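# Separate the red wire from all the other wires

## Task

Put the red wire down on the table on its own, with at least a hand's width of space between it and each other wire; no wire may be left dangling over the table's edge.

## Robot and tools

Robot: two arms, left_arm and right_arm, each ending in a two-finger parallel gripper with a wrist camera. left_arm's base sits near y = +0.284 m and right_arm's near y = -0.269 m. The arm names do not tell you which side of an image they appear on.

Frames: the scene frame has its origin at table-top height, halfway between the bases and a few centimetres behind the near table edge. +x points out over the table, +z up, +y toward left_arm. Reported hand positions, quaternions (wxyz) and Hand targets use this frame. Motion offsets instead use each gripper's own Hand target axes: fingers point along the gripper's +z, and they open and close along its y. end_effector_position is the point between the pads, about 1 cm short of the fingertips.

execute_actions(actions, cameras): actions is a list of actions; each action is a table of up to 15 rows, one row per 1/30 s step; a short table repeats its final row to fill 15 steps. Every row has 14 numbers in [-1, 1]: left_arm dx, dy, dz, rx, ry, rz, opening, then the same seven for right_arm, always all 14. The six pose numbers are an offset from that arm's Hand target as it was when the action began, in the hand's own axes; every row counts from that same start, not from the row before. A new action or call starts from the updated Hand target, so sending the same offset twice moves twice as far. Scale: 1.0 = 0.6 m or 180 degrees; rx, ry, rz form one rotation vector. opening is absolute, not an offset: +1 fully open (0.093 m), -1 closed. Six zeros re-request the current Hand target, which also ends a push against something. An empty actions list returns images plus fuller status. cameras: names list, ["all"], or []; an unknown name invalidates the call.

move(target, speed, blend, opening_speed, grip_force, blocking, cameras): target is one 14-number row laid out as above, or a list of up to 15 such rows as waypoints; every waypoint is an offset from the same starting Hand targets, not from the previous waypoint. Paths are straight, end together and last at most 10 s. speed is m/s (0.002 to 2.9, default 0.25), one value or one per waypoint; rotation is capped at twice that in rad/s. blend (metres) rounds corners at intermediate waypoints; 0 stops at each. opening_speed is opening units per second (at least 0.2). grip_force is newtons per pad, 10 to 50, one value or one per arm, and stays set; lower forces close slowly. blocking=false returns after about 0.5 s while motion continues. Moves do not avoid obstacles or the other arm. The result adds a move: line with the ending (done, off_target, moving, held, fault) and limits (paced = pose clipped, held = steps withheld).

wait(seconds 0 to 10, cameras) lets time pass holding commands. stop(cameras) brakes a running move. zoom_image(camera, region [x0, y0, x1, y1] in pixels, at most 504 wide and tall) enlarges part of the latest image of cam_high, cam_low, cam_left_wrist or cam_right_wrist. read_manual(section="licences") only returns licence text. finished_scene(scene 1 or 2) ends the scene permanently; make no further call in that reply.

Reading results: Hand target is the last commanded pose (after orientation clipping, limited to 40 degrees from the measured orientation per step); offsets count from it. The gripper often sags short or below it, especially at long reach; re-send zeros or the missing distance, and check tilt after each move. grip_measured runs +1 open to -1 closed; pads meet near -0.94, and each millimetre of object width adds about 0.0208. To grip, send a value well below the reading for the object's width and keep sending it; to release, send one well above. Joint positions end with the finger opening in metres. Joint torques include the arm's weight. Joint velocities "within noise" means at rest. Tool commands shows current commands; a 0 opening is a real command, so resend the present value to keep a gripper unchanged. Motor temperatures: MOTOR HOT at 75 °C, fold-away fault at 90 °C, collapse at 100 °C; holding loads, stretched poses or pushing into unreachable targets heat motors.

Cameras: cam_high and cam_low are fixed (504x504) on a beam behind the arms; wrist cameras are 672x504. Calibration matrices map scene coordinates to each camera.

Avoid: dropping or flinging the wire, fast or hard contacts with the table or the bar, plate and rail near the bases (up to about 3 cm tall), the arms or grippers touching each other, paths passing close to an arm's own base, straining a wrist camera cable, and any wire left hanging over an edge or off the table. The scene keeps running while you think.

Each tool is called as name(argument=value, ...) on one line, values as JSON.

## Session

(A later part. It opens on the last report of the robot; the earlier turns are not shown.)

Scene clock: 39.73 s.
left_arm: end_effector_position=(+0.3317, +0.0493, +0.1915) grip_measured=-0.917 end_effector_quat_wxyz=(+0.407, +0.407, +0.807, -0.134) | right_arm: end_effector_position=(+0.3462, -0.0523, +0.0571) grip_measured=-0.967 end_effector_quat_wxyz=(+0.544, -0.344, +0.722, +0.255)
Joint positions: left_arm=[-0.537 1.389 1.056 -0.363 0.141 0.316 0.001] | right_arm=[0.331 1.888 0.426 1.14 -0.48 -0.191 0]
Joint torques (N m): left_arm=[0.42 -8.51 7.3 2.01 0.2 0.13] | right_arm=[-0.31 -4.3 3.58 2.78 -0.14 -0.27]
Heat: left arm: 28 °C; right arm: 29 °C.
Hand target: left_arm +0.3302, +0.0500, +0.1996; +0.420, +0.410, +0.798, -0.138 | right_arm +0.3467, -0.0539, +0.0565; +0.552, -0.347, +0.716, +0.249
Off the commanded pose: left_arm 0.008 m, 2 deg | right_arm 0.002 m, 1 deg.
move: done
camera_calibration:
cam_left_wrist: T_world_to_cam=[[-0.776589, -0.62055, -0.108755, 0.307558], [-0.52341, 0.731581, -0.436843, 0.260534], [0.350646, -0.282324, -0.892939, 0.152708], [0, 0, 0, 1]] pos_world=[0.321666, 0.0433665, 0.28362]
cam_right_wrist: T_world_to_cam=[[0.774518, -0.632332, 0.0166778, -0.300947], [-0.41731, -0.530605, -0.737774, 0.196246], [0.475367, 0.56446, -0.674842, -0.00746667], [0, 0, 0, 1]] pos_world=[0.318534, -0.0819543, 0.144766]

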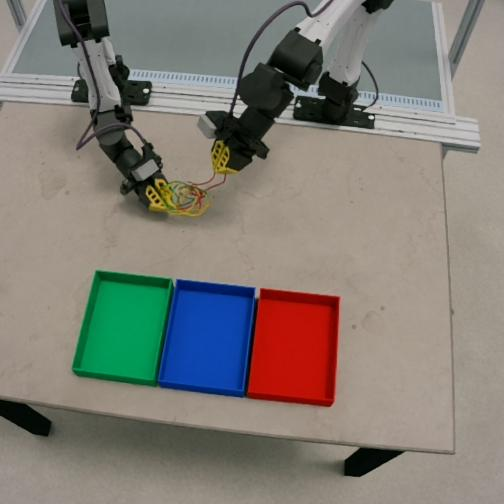

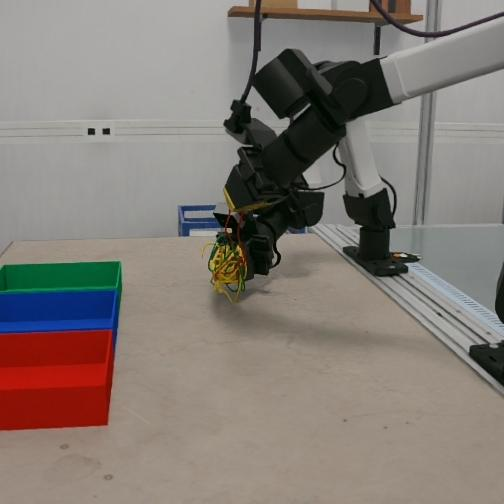

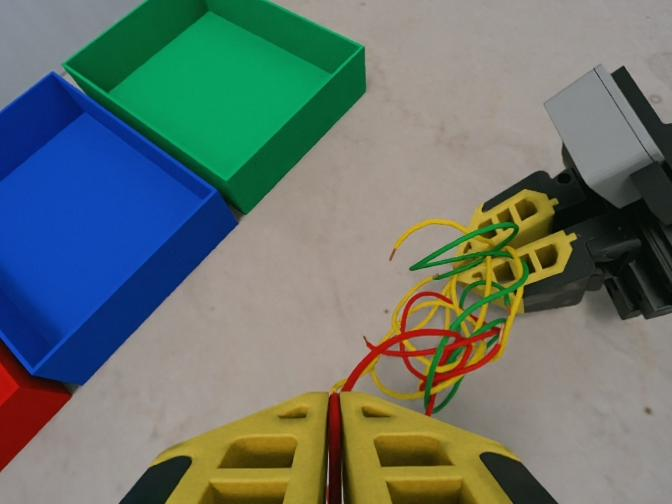

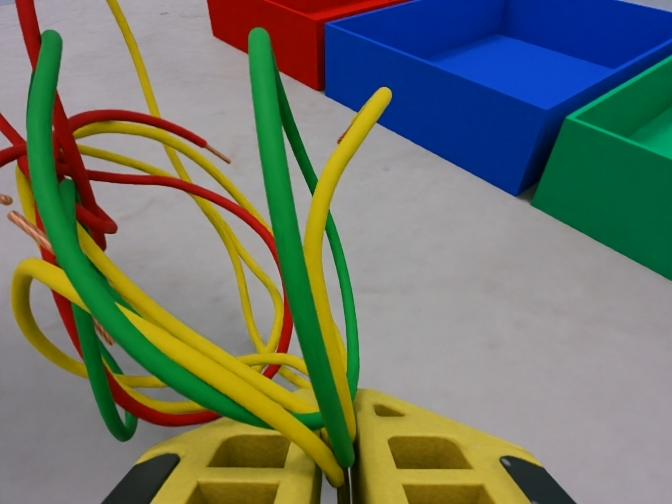

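move(target=[[0,0,0,0,0,0,-0.923361, 0,0,0,0,0,0,-0.1],[0,0,0,0,0,0,-0.923361, -0.06,0,-0.17,0,0.08,0,-0.1]], speed=0.12, opening_speed=1.2, cameras=["all"])

zoom_image(camera="cam_right_wrist", region=[120, 60, 480, 380])

zoom_image(camera="cam_left_wrist", region=[300, 180, 520, 400])

Scene clock: 44.80 s.
left_arm: end_effector_position=(+0.3317, +0.0493, +0.1916) grip_measured=-0.917 end_effector_quat_wxyz=(+0.407, +0.407, +0.806, -0.134) | right_arm: end_effector_position=(+0.2797, -0.1242, +0.0972) grip_measured=-0.101 end_effector_quat_wxyz=(+0.431, -0.366, +0.799, +0.205)
Joint positions: left_arm=[-0.537 1.389 1.056 -0.363 0.141 0.317 0.001] | right_arm=[0.176 1.133 0.408 0.045 -0.521 -0.404 0.04]
Joint torques (N m): left_arm=[0.43 -8.53 7.3 2 0.18 0.12] | right_arm=[-0.51 -3.12 10.21 2.12 -0.54 -0.31]
Heat: left arm: 29 °C; right arm: 29 °C.
Hand target: left_arm +0.3302, +0.0500, +0.1996; +0.420, +0.410, +0.798, -0.138 | right_arm +0.2892, -0.1213, +0.1186; +0.458, -0.376, +0.780, +0.204
Off the commanded pose: left_arm 0.008 m, 2 deg | right_arm 0.023 m, 4 deg.
move: off_target (right_arm)
camera_calibration:
cam_left_wrist: T_world_to_cam=[[-0.776999, -0.619963, -0.109173, 0.307733], [-0.522604, 0.731962, -0.437169, 0.260468], [0.350939, -0.282626, -0.892729, 0.152628], [0, 0, 0, 1]] pos_world=[0.321667, 0.0432667, 0.28372]
cam_right_wrist: T_world_to_cam=[[0.763873, -0.645362, -0.00228123, -0.292396], [-0.555336, -0.655506, -0.511775, 0.161011], [0.328785, 0.392198, -0.859117, 0.129364], [0, 0, 0, 1]] pos_world=[0.270236, -0.133894, 0.192874]

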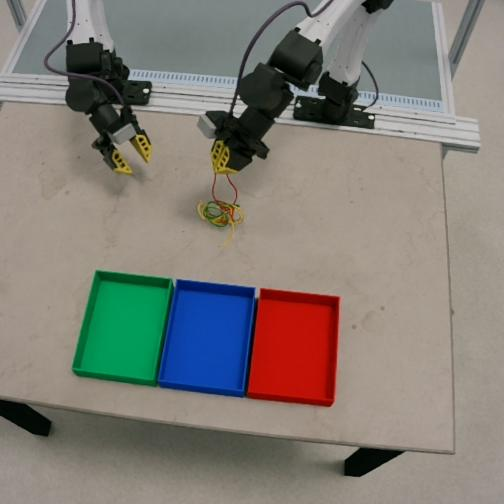

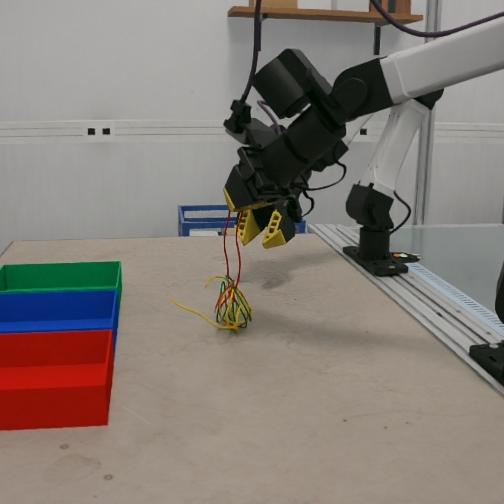

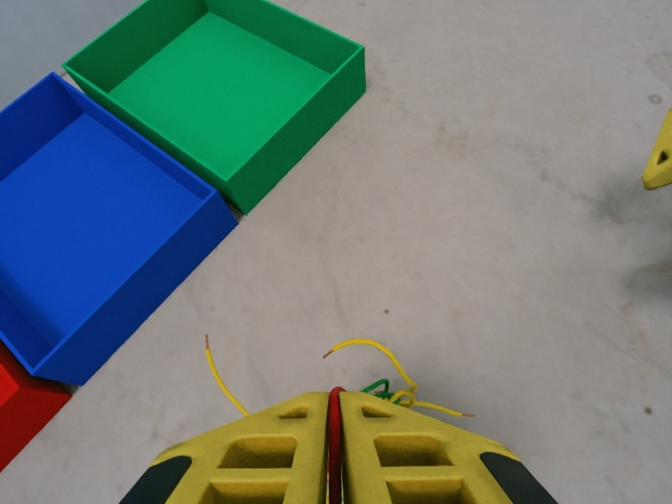

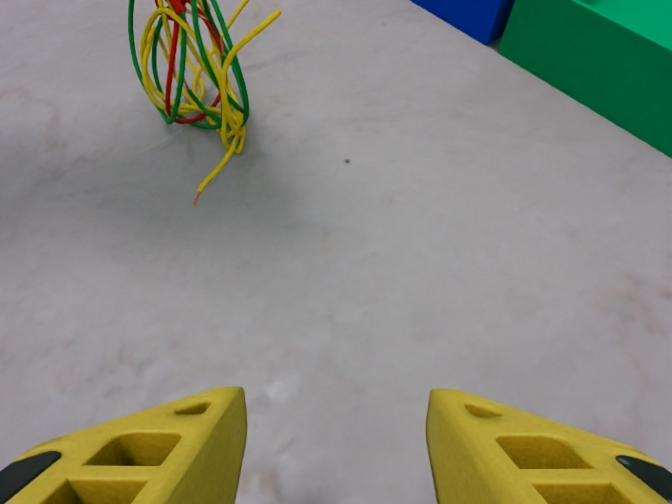

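Scaled by 1.400 from the camera's 672x504 image, which has a finer 960x720 frame.

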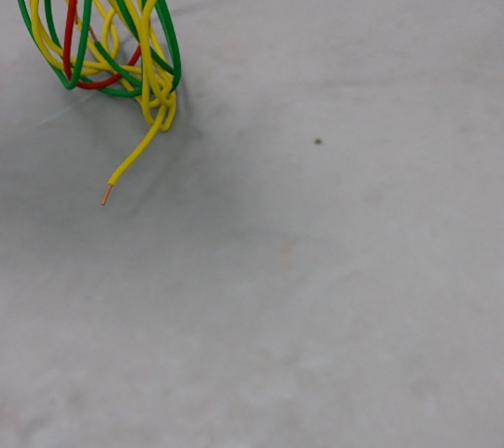

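Scaled by 2.291 from the camera's 672x504 image, which has a finer 960x720 frame.

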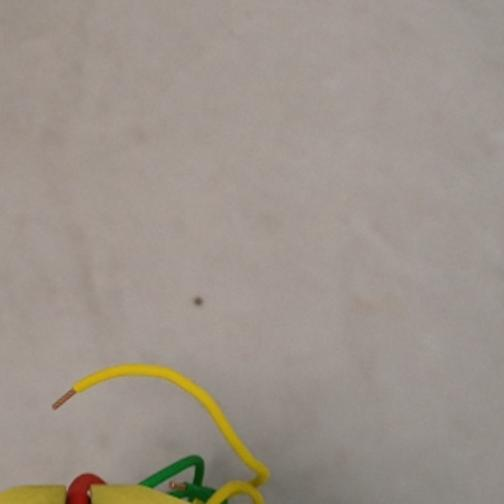

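execute_actions(actions=[], cameras=["all"])

Scene clock: 45.60 s.
left_arm: end_effector_position=(+0.3317, +0.0493, +0.1916) grip_measured=-0.917 end_effector_quat_wxyz=(+0.407, +0.407, +0.806, -0.134) | right_arm: end_effector_position=(+0.2796, -0.1243, +0.0972) grip_measured=-0.101 end_effector_quat_wxyz=(+0.431, -0.366, +0.799, +0.205)
Joint positions: left_arm=[-0.537 1.389 1.056 -0.363 0.141 0.317 0.001] | right_arm=[0.176 1.133 0.408 0.045 -0.521 -0.405 0.04]
Joint velocities: within noise
Joint torques (N m): left_arm=[0.43 -8.5 7.3 2 0.19 0.12] | right_arm=[-0.5 -3.17 10.19 2.12 -0.55 -0.31]
Motor temperatures (°C): left_arm=[20 27 29 27 22 20 22] | right_arm=[17 23 29 24 18 20 22]
Heat: left arm: 29 °C; right arm: 29 °C.
Hand target: left_arm +0.3302, +0.0500, +0.1996; +0.420, +0.410, +0.798, -0.138 | right_arm +0.2892, -0.1213, +0.1186; +0.458, -0.376, +0.780, +0.204
Tool commands: left_gripper/opening=-0.923361 right_gripper/opening=-0.1
Off the commanded pose: left_arm 0.008 m, 2 deg | right_arm 0.024 m, 4 deg.
camera_calibration:
cam_left_wrist: T_world_to_cam=[[-0.776999, -0.619963, -0.109173, 0.307733], [-0.522604, 0.731962, -0.437169, 0.260468], [0.350939, -0.282626, -0.892729, 0.152628], [0, 0, 0, 1]] pos_world=[0.321667, 0.0432667, 0.28372]
cam_right_wrist: T_world_to_cam=[[0.763988, -0.645227, -0.00220095, -0.292425], [-0.555285, -0.655746, -0.511523, 0.160866], [0.328605, 0.39202, -0.859267, 0.129332], [0, 0, 0, 1]] pos_world=[0.270237, -0.133894, 0.192774]

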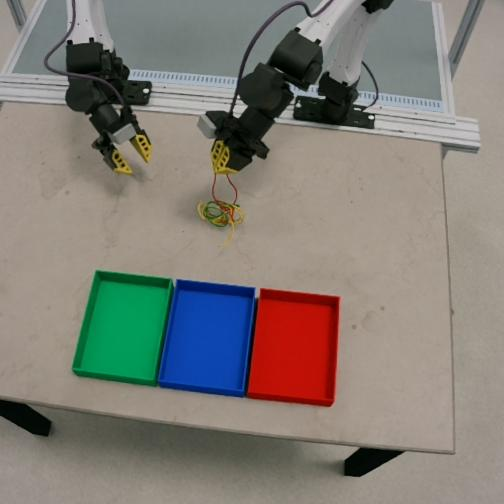

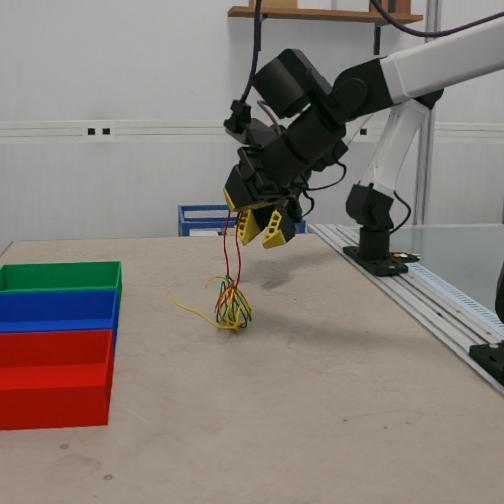

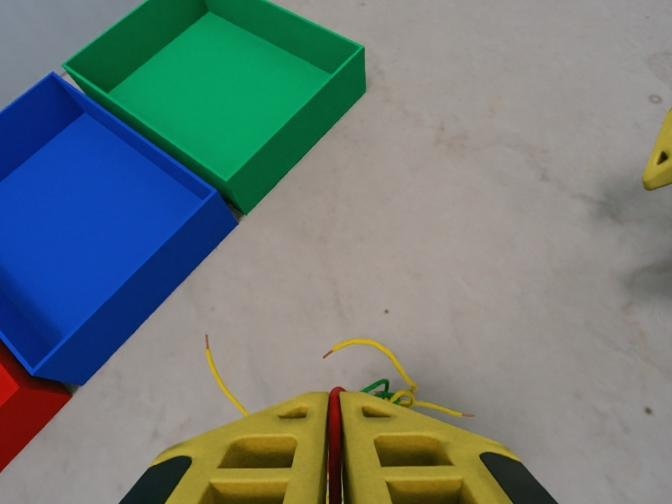

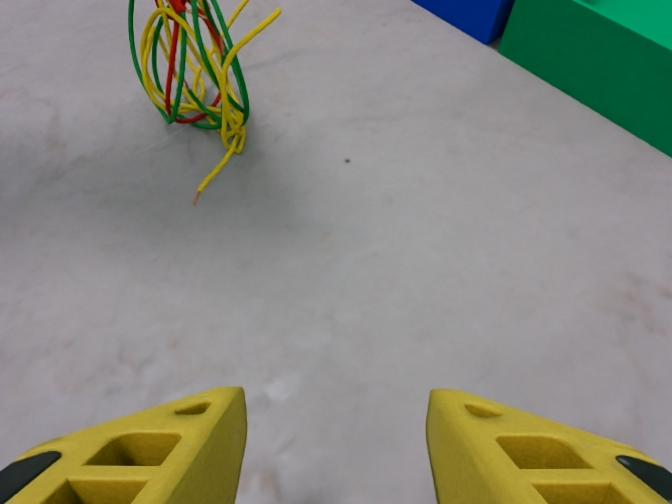

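zoom_image(camera="cam_right_wrist", region=[80, 0, 330, 220])

zoom_image(camera="cam_low", region=[150, 190, 310, 350])

zoom_image(camera="cam_high", region=[170, 150, 280, 260])

Scaled by 2.016 from the camera's 672x504 image, which has a finer 960x720 frame.

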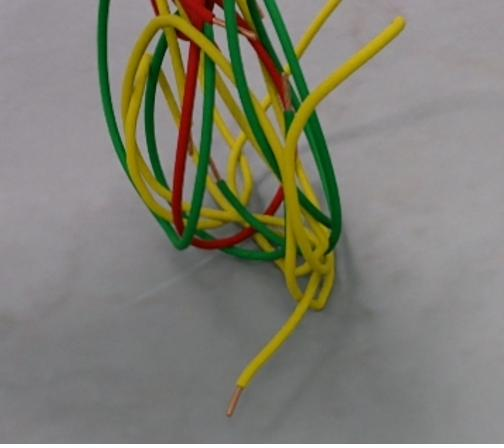

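Scaled by 3.150 from the camera's 504x504 image, which has a finer 720x720 frame.

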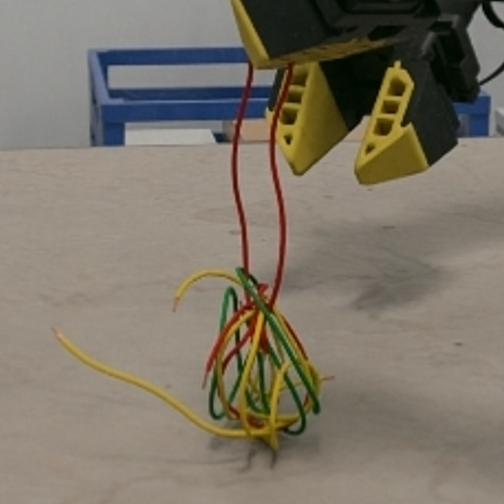

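Scaled by 4.582 from the camera's 504x504 image, which has a finer 720x720 frame.

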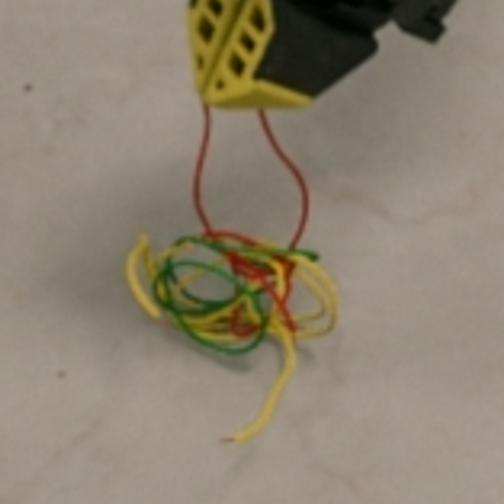

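move(target=[0,0,0,0,0,0,-0.923361,-0.091,0.0795,0.0703,0,-0.056,0,-0.1], speed=0.15, cameras=["all"])

Scene clock: 48.40 s.
left_arm: end_effector_position=(+0.3317, +0.0493, +0.1916) grip_measured=-0.917 end_effector_quat_wxyz=(+0.407, +0.407, +0.806, -0.134) | right_arm: end_effector_position=(+0.2858, -0.0455, +0.1339) grip_measured=-0.101 end_effector_quat_wxyz=(+0.510, -0.363, +0.743, +0.236)
Joint positions: left_arm=[-0.537 1.389 1.056 -0.363 0.141 0.317 0.001] | right_arm=[0.487 1.235 0.408 0.425 -0.321 -0.188 0.04]
Joint torques (N m): left_arm=[0.44 -8.51 7.3 2 0.19 0.11] | right_arm=[0.58 -1.92 8.51 2.7 0.03 -0.01]
Heat: left arm: 29 °C; right arm: 29 °C.
Hand target: left_arm +0.3302, +0.0500, +0.1996; +0.420, +0.410, +0.798, -0.138 | right_arm +0.2924, -0.0414, +0.1437; +0.524, -0.356, +0.736, +0.236
Off the commanded pose: left_arm 0.008 m, 2 deg | right_arm 0.013 m, 2 deg.
move: off_target (right_arm)
camera_calibration:
cam_left_wrist: T_world_to_cam=[[-0.776999, -0.619963, -0.109173, 0.307733], [-0.522604, 0.731962, -0.437169, 0.260468], [0.350939, -0.282626, -0.892729, 0.152628], [0, 0, 0, 1]] pos_world=[0.321667, 0.0432667, 0.28372]
cam_right_wrist: T_world_to_cam=[[0.7815, -0.623145, 0.0307921, -0.254625], [-0.446483, -0.593054, -0.67003, 0.227754], [0.435787, 0.509881, -0.741695, 0.0870131], [0, 0, 0, 1]] pos_world=[0.262758, -0.0679643, 0.224979]

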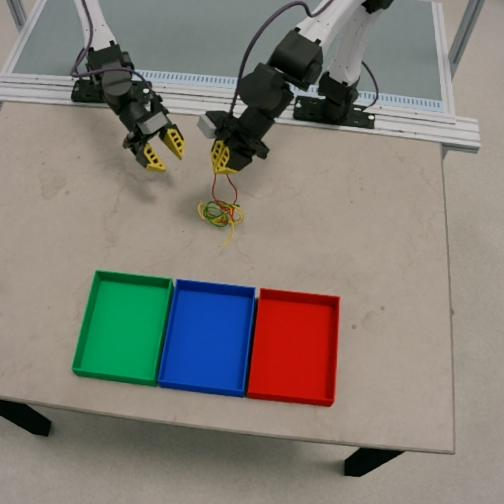

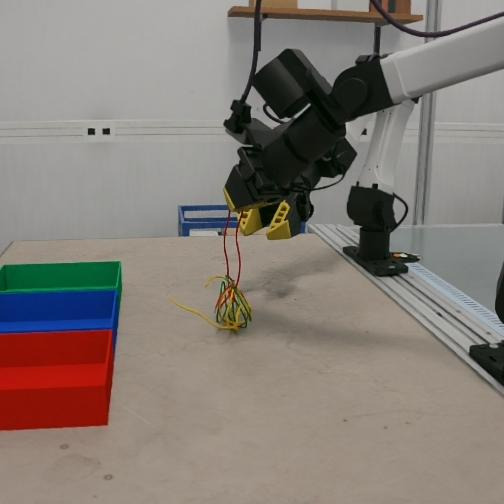

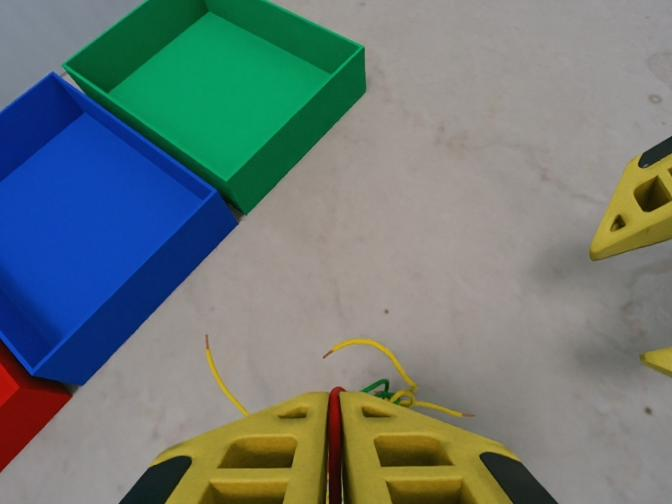

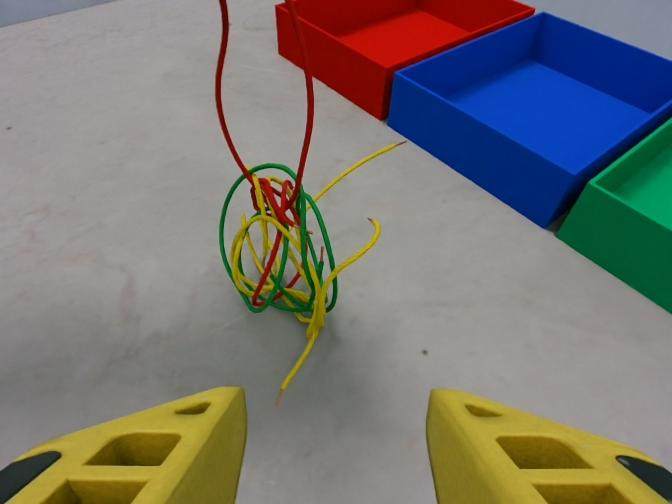

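zoom_image(camera="cam_right_wrist", region=[200, 130, 420, 300])

zoom_image(camera="cam_right_wrist", region=[220, 150, 330, 240])

zoom_image(camera="cam_right_wrist", region=[210, 210, 350, 410])

Scaled by 2.291 from the camera's 672x504 image, which has a finer 960x720 frame.

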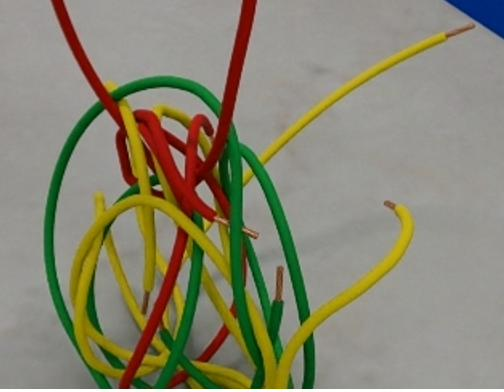

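Scaled by 4.582 from the camera's 672x504 image, which has a finer 960x720 frame.

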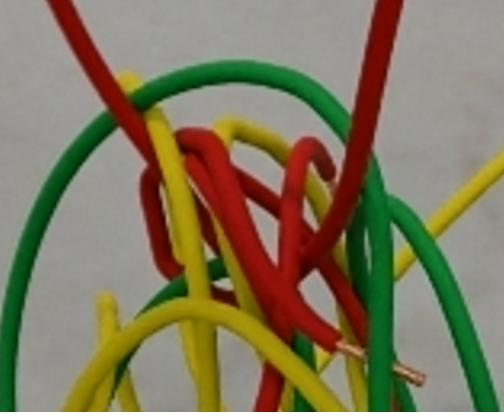

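Scaled by 2.520 from the camera's 672x504 image, which has a finer 960x720 frame.

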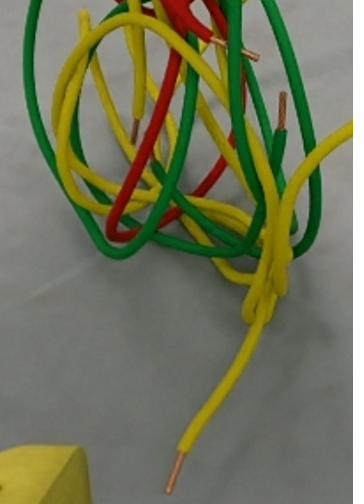

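zoom_image(camera="cam_right_wrist", region=[240, 155, 310, 225])

zoom_image(camera="cam_right_wrist", region=[230, 210, 350, 340])

Scaled by 7.200 from the camera's 672x504 image, which has a finer 960x720 frame.

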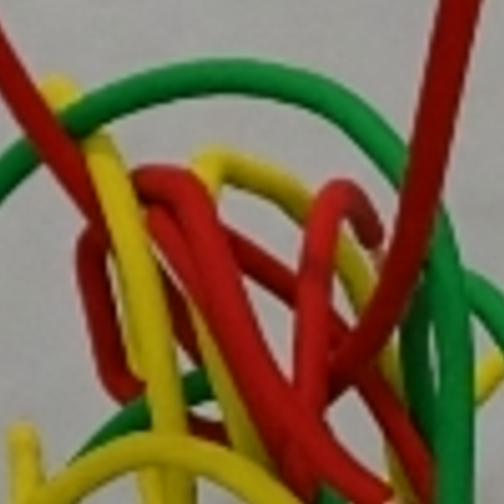

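Scaled by 3.877 from the camera's 672x504 image, which has a finer 960x720 frame.

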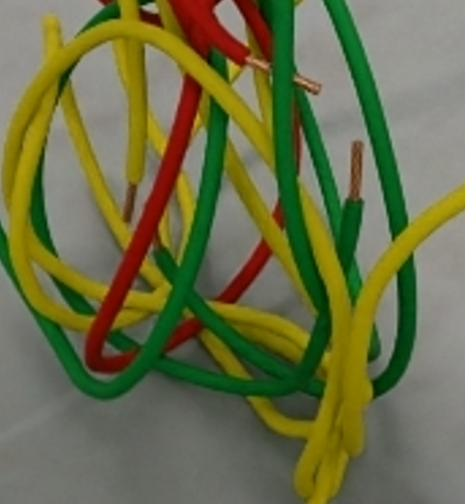

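move(target=[0,0,0,0,0,0,-0.923361,0.0157,-0.0425,0.1023,-0.235,-0.033,-0.084,-0.1], speed=0.15, cameras=["cam_right_wrist"])

zoom_image(camera="cam_right_wrist", region=[220, 100, 480, 300])

Scene clock: 55.63 s.
left_arm: end_effector_position=(+0.3317, +0.0493, +0.1916) grip_measured=-0.917 end_effector_quat_wxyz=(+0.407, +0.407, +0.806, -0.134) | right_arm: end_effector_position=(+0.3411, -0.0177, +0.1088) grip_measured=-0.101 end_effector_quat_wxyz=(-0.413, +0.596, -0.538, -0.430)
Joint positions: left_arm=[-0.537 1.389 1.056 -0.363 0.141 0.317 0.001] | right_arm=[0.222 1.925 1.105 -0.204 -1.199 -1.044 0.04]
Joint torques (N m): left_arm=[0.42 -8.51 7.31 2 0.18 0.12] | right_arm=[-0.28 -6.24 8.92 1.22 -0.98 -0.34]
Heat: left arm: 29 °C; right arm: 30 °C.
Hand target: left_arm +0.3302, +0.0500, +0.1996; +0.420, +0.410, +0.798, -0.138 | right_arm +0.3472, -0.0158, +0.1147; -0.423, +0.600, -0.522, -0.434
Off the commanded pose: left_arm 0.008 m, 2 deg | right_arm 0.009 m, 2 deg.
move: done
camera_calibration:
cam_right_wrist: T_world_to_cam=[[0.995991, 0.0799555, 0.0401045, -0.341583], [0.0838439, -0.67826, -0.730023, 0.0761675], [-0.0311681, 0.730459, -0.682245, 0.186832], [0, 0, 0, 1]] pos_world=[0.339651, -0.0575, 0.196768]
Images, in order (width x height): cam_right_wrist 672x504.

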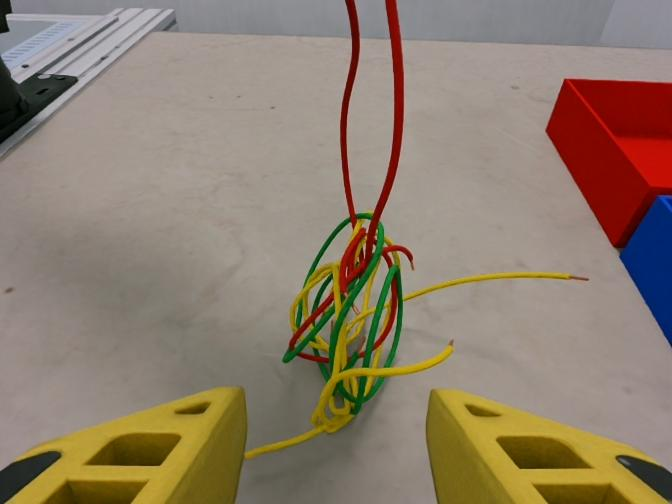

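Scaled by 1.938 from the camera's 672x504 image, which has a finer 960x720 frame.

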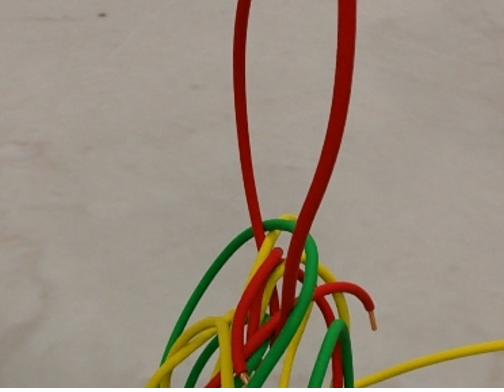

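zoom_image(camera="cam_right_wrist", region=[310, 200, 430, 320])

zoom_image(camera="cam_right_wrist", region=[270, 240, 470, 440])

Scaled by 4.200 from the camera's 672x504 image, which has a finer 960x720 frame.

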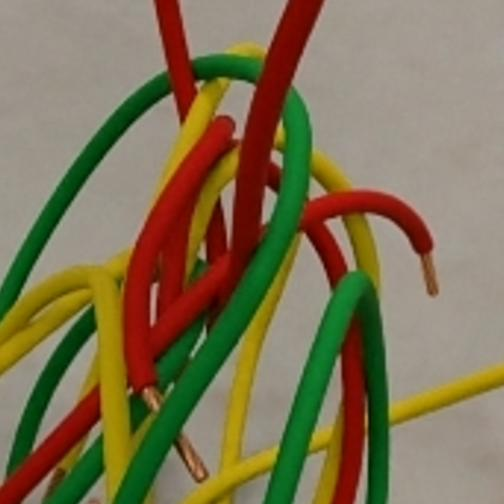

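Scaled by 2.520 from the camera's 672x504 image, which has a finer 960x720 frame.

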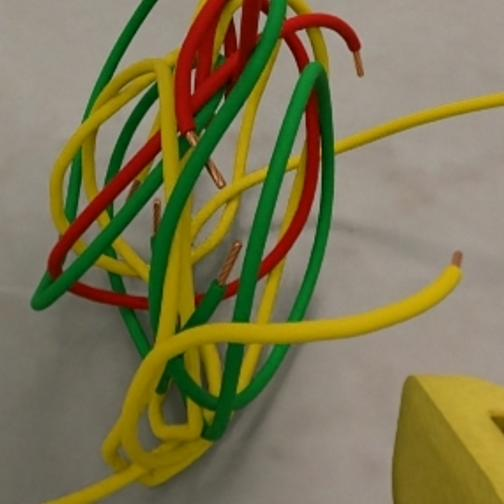

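zoom_image(camera="cam_right_wrist", region=[320, 0, 440, 120])

zoom_image(camera="cam_right_wrist", region=[325, 110, 425, 210])

zoom_image(camera="cam_right_wrist", region=[330, 210, 410, 290])

Scaled by 4.200 from the camera's 672x504 image, which has a finer 960x720 frame.

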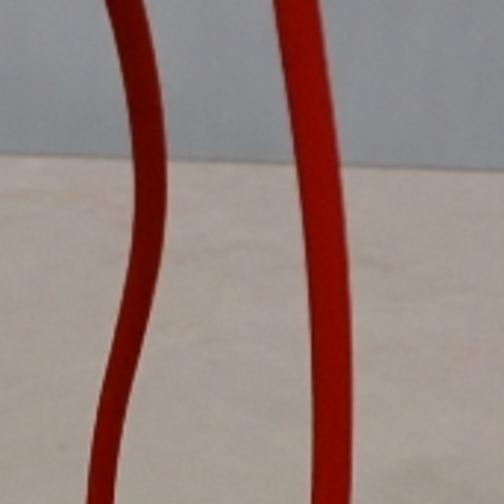

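Scaled by 5.040 from the camera's 672x504 image, which has a finer 960x720 frame.

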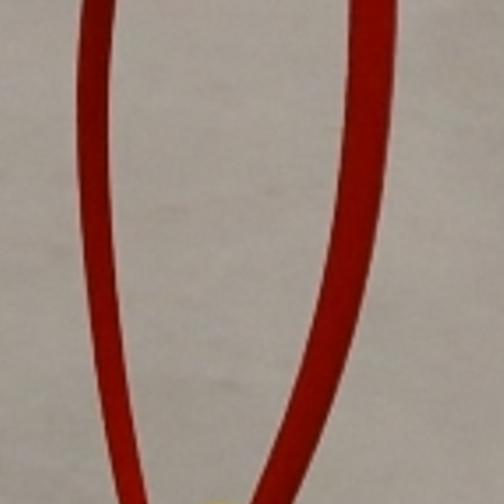

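Scaled by 6.300 from the camera's 672x504 image, which has a finer 960x720 frame.

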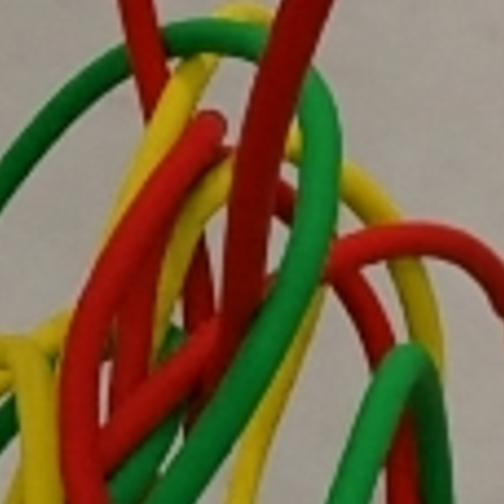

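move(target=[0,0,0,0,0,0,-0.923361,-0.0663,-0.0263,0.1005,0,-0.067,0,-0.1], speed=0.12, cameras=["cam_right_wrist", "cam_low"])

Scene clock: 67.83 s.
left_arm: end_effector_position=(+0.3317, +0.0493, +0.1916) grip_measured=-0.917 end_effector_quat_wxyz=(+0.407, +0.407, +0.806, -0.134) | right_arm: end_effector_position=(+0.3582, +0.0512, +0.1470) grip_measured=-0.101 end_effector_quat_wxyz=(-0.482, +0.553, -0.472, -0.489)
Joint positions: left_arm=[-0.537 1.389 1.056 -0.363 0.141 0.317 0.001] | right_arm=[0.359 2.057 1.075 0.728 -1.246 -0.333 0.04]
Joint torques (N m): left_arm=[0.42 -8.5 7.3 2 0.19 0.12] | right_arm=[0.59 -7.04 5.12 2.17 -0.22 -0.06]
Heat: left arm: 30 °C; right arm: 32 °C.
Hand target: left_arm +0.3302, +0.0500, +0.1996; +0.420, +0.410, +0.798, -0.138 | right_arm +0.3551, +0.0540, +0.1378; -0.476, +0.551, -0.475, -0.494
Off the commanded pose: left_arm 0.008 m, 2 deg | right_arm 0.010 m, 1 deg.
move: done
camera_calibration:
cam_right_wrist: T_world_to_cam=[[0.992599, 0.0894758, 0.0821082, -0.371087], [0.115414, -0.484703, -0.867031, 0.148307], [-0.0377802, 0.87009, -0.491442, 0.130236], [0, 0, 0, 1]] pos_world=[0.356144, -0.00822889, 0.22306]
Images, in order (width x height): cam_low 504x504, cam_right_wrist 672x504.

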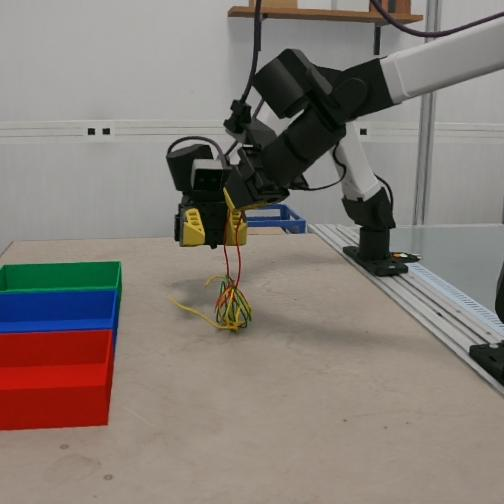

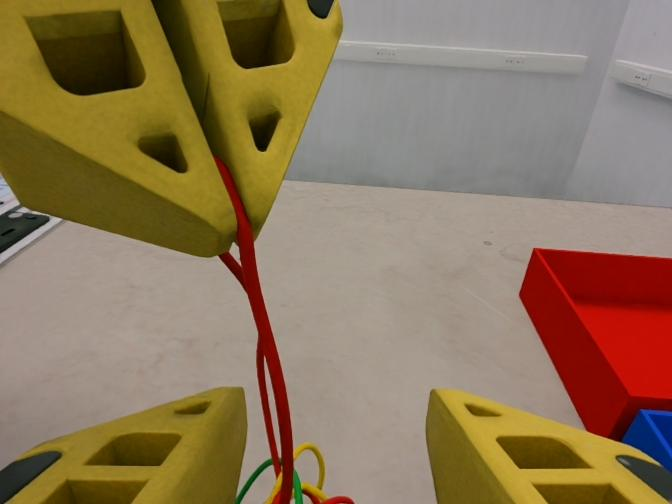

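move(target=[[0,0,0,0,0,0,-0.923361,0,0,0,0,0,0,-1.0],[0,0,0,0,0,0,-0.69,0,0,0,0,0,0,-1.0],[0,0,-0.1,0,0,0,-0.69,0,0,0,0,0,0,-1.0],[0.1018,0.02,-0.0667,0,0,0,-0.6,0,0,0,0,0,0,-1.0]], speed=0.15, blend=[0,0,0.02,0], opening_speed=1.5, cameras=["all"])

Scene clock: 73.73 s.
left_arm: end_effector_position=(+0.2984, +0.1128, +0.1719) grip_measured=-0.602 end_effector_quat_wxyz=(+0.408, +0.407, +0.806, -0.136) | right_arm: end_effector_position=(+0.3583, +0.0512, +0.1472) grip_measured=-0.974 end_effector_quat_wxyz=(-0.482, +0.553, -0.472, -0.489)
Joint positions: left_arm=[-0.37 1.157 0.824 -0.384 0.271 0.425 0.016] | right_arm=[0.359 2.057 1.075 0.729 -1.246 -0.332 0]
Joint torques (N m): left_arm=[0.64 -5.67 7.43 1.98 0.25 0.13] | right_arm=[0.59 -7.04 5.15 2.16 -0.22 -0.06]
Heat: left arm: 30 °C; right arm: 31 °C.
Hand target: left_arm +0.2982, +0.1129, +0.1777; +0.420, +0.410, +0.798, -0.138 | right_arm +0.3551, +0.0540, +0.1378; -0.476, +0.551, -0.475, -0.494
Off the commanded pose: left_arm 0.006 m, 2 deg | right_arm 0.010 m, 1 deg.
move: done
camera_calibration:
cam_left_wrist: T_world_to_cam=[[-0.777221, -0.620204, -0.106179, 0.318756], [-0.522594, 0.730238, -0.440055, 0.188614], [0.35046, -0.286531, -0.891671, 0.165062], [0, 0, 0, 1]] pos_world=[0.288465, 0.107255, 0.264027]
cam_right_wrist: T_world_to_cam=[[0.992555, 0.0893235, 0.0827979, -0.371241], [0.115919, -0.484194, -0.867248, 0.148352], [-0.0373754, 0.87039, -0.490943, 0.130081], [0, 0, 0, 1]] pos_world=[0.356143, -0.00823002, 0.223258]

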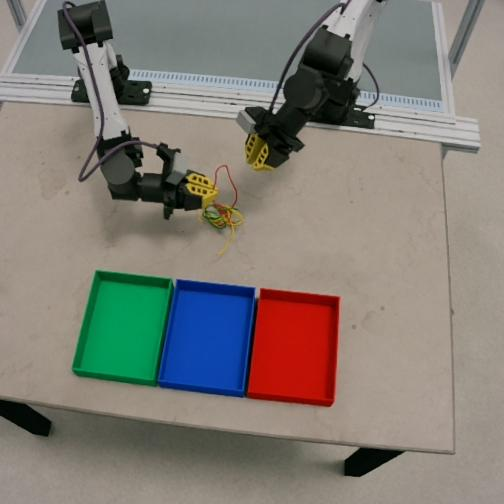

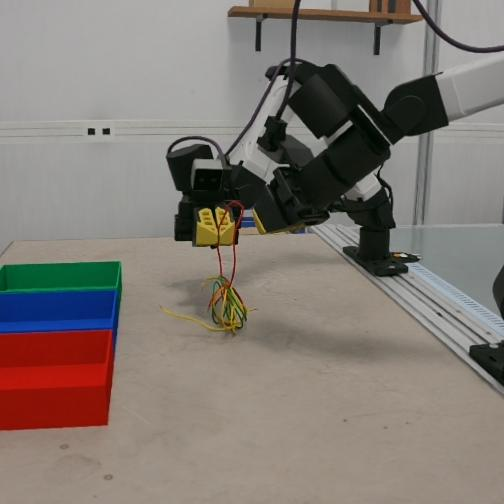

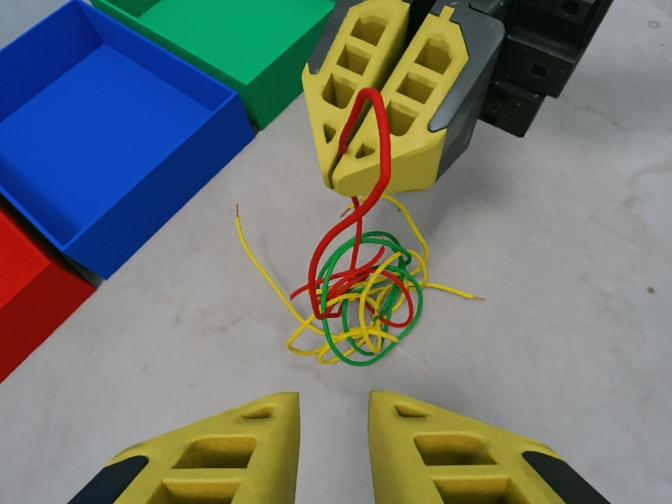

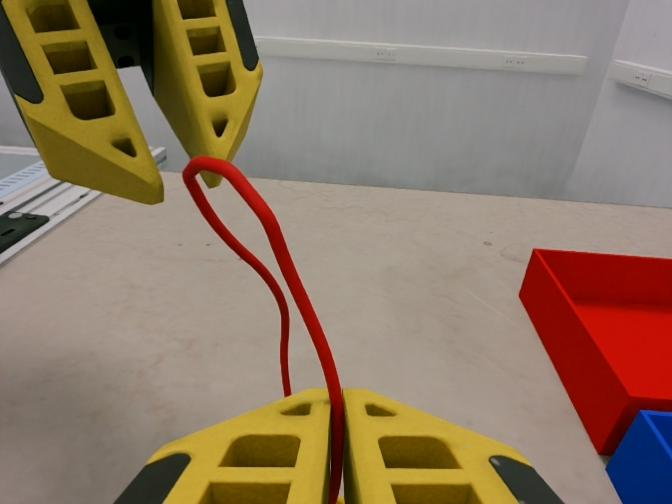

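zoom_image(camera="cam_left_wrist", region=[270, 190, 450, 380])

zoom_image(camera="cam_left_wrist", region=[290, 220, 390, 330])

Scaled by 2.653 from the camera's 672x504 image, which has a finer 960x720 frame.

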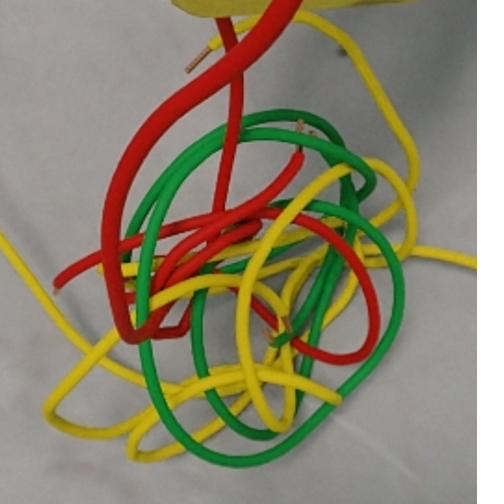

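Scaled by 4.582 from the camera's 672x504 image, which has a finer 960x720 frame.

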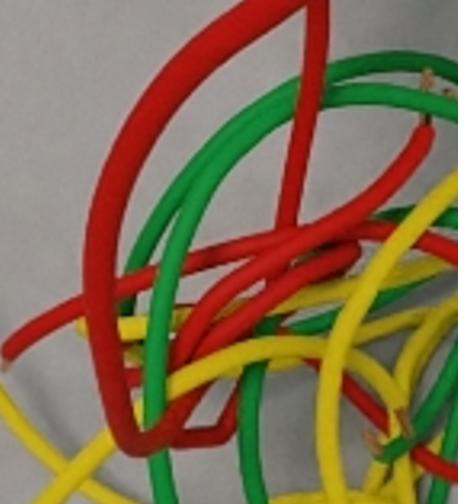

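zoom_image(camera="cam_left_wrist", region=[305, 260, 375, 330])

zoom_image(camera="cam_left_wrist", region=[300, 70, 400, 200])

Scaled by 7.200 from the camera's 672x504 image, which has a finer 960x720 frame.

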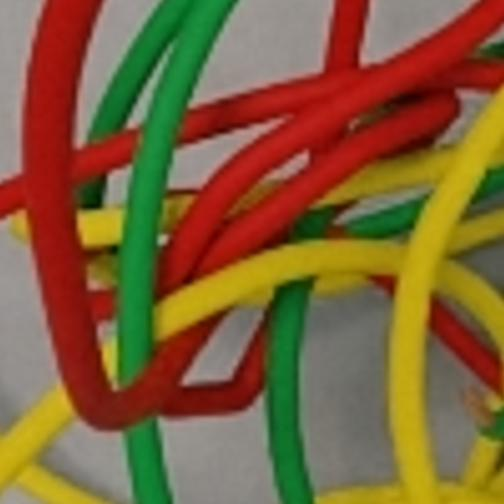

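Scaled by 3.877 from the camera's 672x504 image, which has a finer 960x720 frame.

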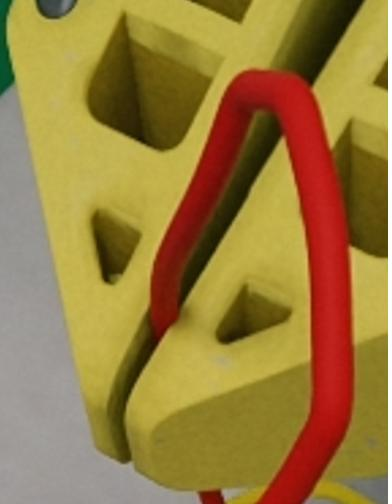

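move(target=[0.0362,-0.0015,0.0752,0,0,0,-0.6,0,0,0,0,0,0,-1.0], speed=0.12, cameras=["cam_left_wrist"])

zoom_image(camera="cam_left_wrist", region=[270, 180, 450, 360])

zoom_image(camera="cam_left_wrist", region=[295, 250, 385, 340])

Scene clock: 77.40 s.
left_arm: end_effector_position=(+0.3167, +0.1020, +0.1361) grip_measured=-0.602 end_effector_quat_wxyz=(+0.421, +0.407, +0.799, -0.136) | right_arm: end_effector_position=(+0.3583, +0.0512, +0.1472) grip_measured=-0.974 end_effector_quat_wxyz=(-0.482, +0.553, -0.472, -0.489)
Joint positions: left_arm=[-0.374 1.269 0.729 -0.149 0.271 0.425 0.016] | right_arm=[0.359 2.057 1.075 0.729 -1.246 -0.332 0]
Joint torques (N m): left_arm=[-0.88 -4.15 7.17 2.01 0.12 -0.01] | right_arm=[0.58 -6.99 5.12 2.16 -0.22 -0.06]
Heat: left arm: 30 °C; right arm: 31 °C.
Hand target: left_arm +0.3158, +0.0986, +0.1331; +0.420, +0.410, +0.798, -0.138 | right_arm +0.3551, +0.0540, +0.1378; -0.476, +0.551, -0.475, -0.494
Off the commanded pose: left_arm 0.005 m, 0 deg | right_arm 0.010 m, 1 deg.
move: done
camera_calibration:
cam_left_wrist: T_world_to_cam=[[-0.775997, -0.619318, -0.119473, 0.323803], [-0.508807, 0.726597, -0.461706, 0.189268], [0.372751, -0.297494, -0.87895, 0.116006], [0, 0, 0, 1]] pos_world=[0.30433, 0.0975265, 0.228035]
Images, in order (width x height): cam_left_wrist 672x504.

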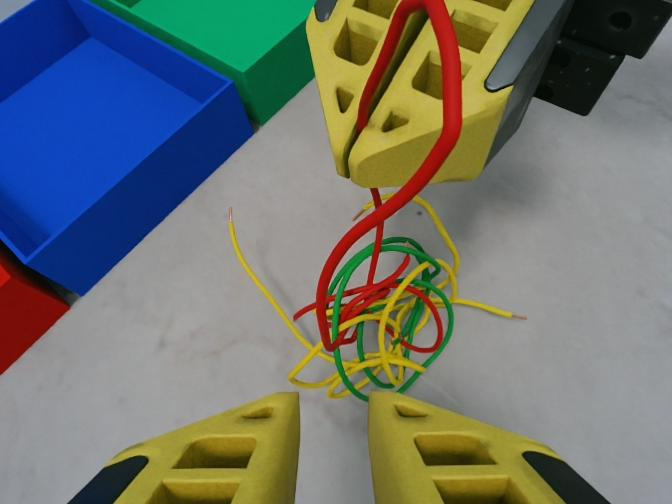

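Scaled by 2.800 from the camera's 672x504 image, which has a finer 960x720 frame.

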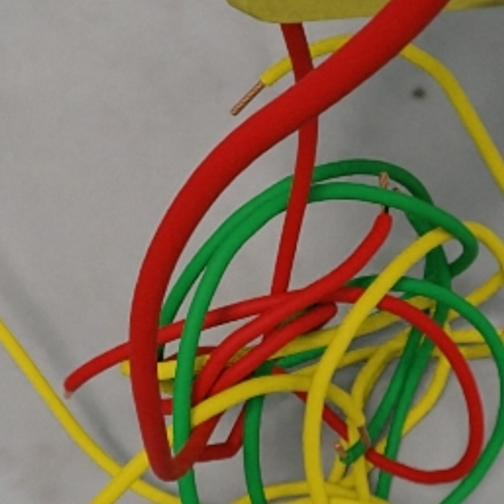

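Scaled by 5.600 from the camera's 672x504 image, which has a finer 960x720 frame.

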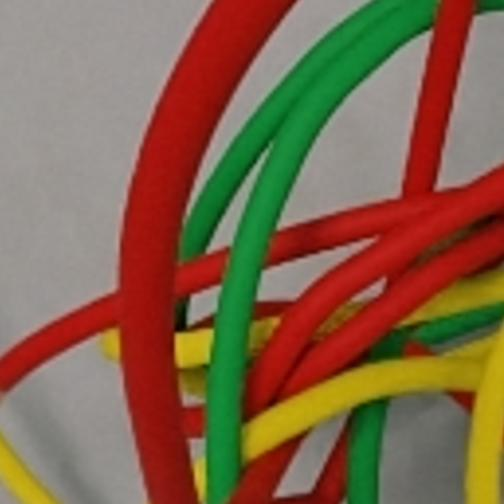

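zoom_image(camera="cam_left_wrist", region=[312, 282, 372, 352])

zoom_image(camera="cam_left_wrist", region=[350, 260, 450, 360])

zoom_image(camera="cam_left_wrist", region=[280, 330, 460, 410])

Scaled by 7.200 from the camera's 672x504 image, which has a finer 960x720 frame.

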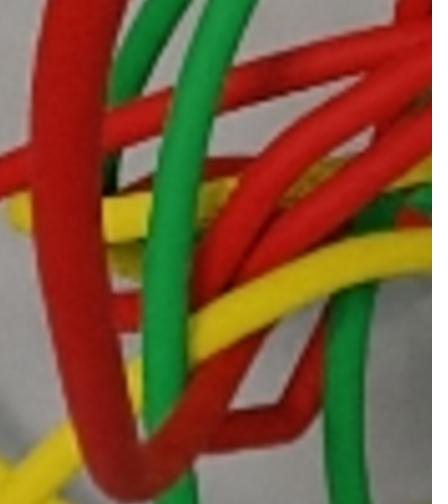

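Scaled by 5.040 from the camera's 672x504 image, which has a finer 960x720 frame.

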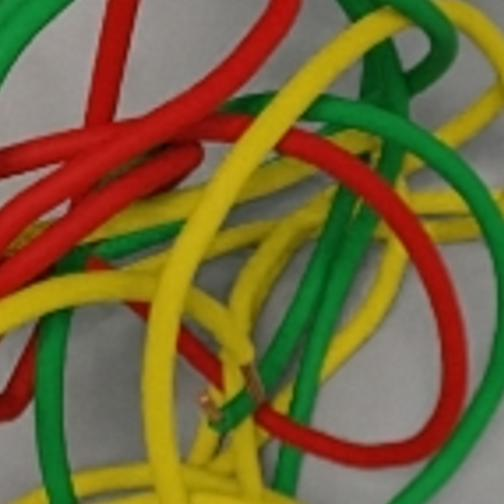

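Scaled by 2.800 from the camera's 672x504 image, which has a finer 960x720 frame.

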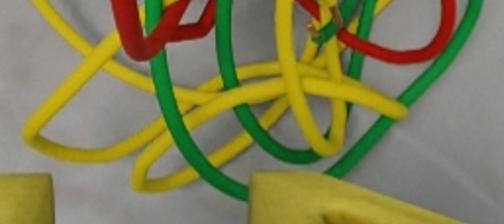

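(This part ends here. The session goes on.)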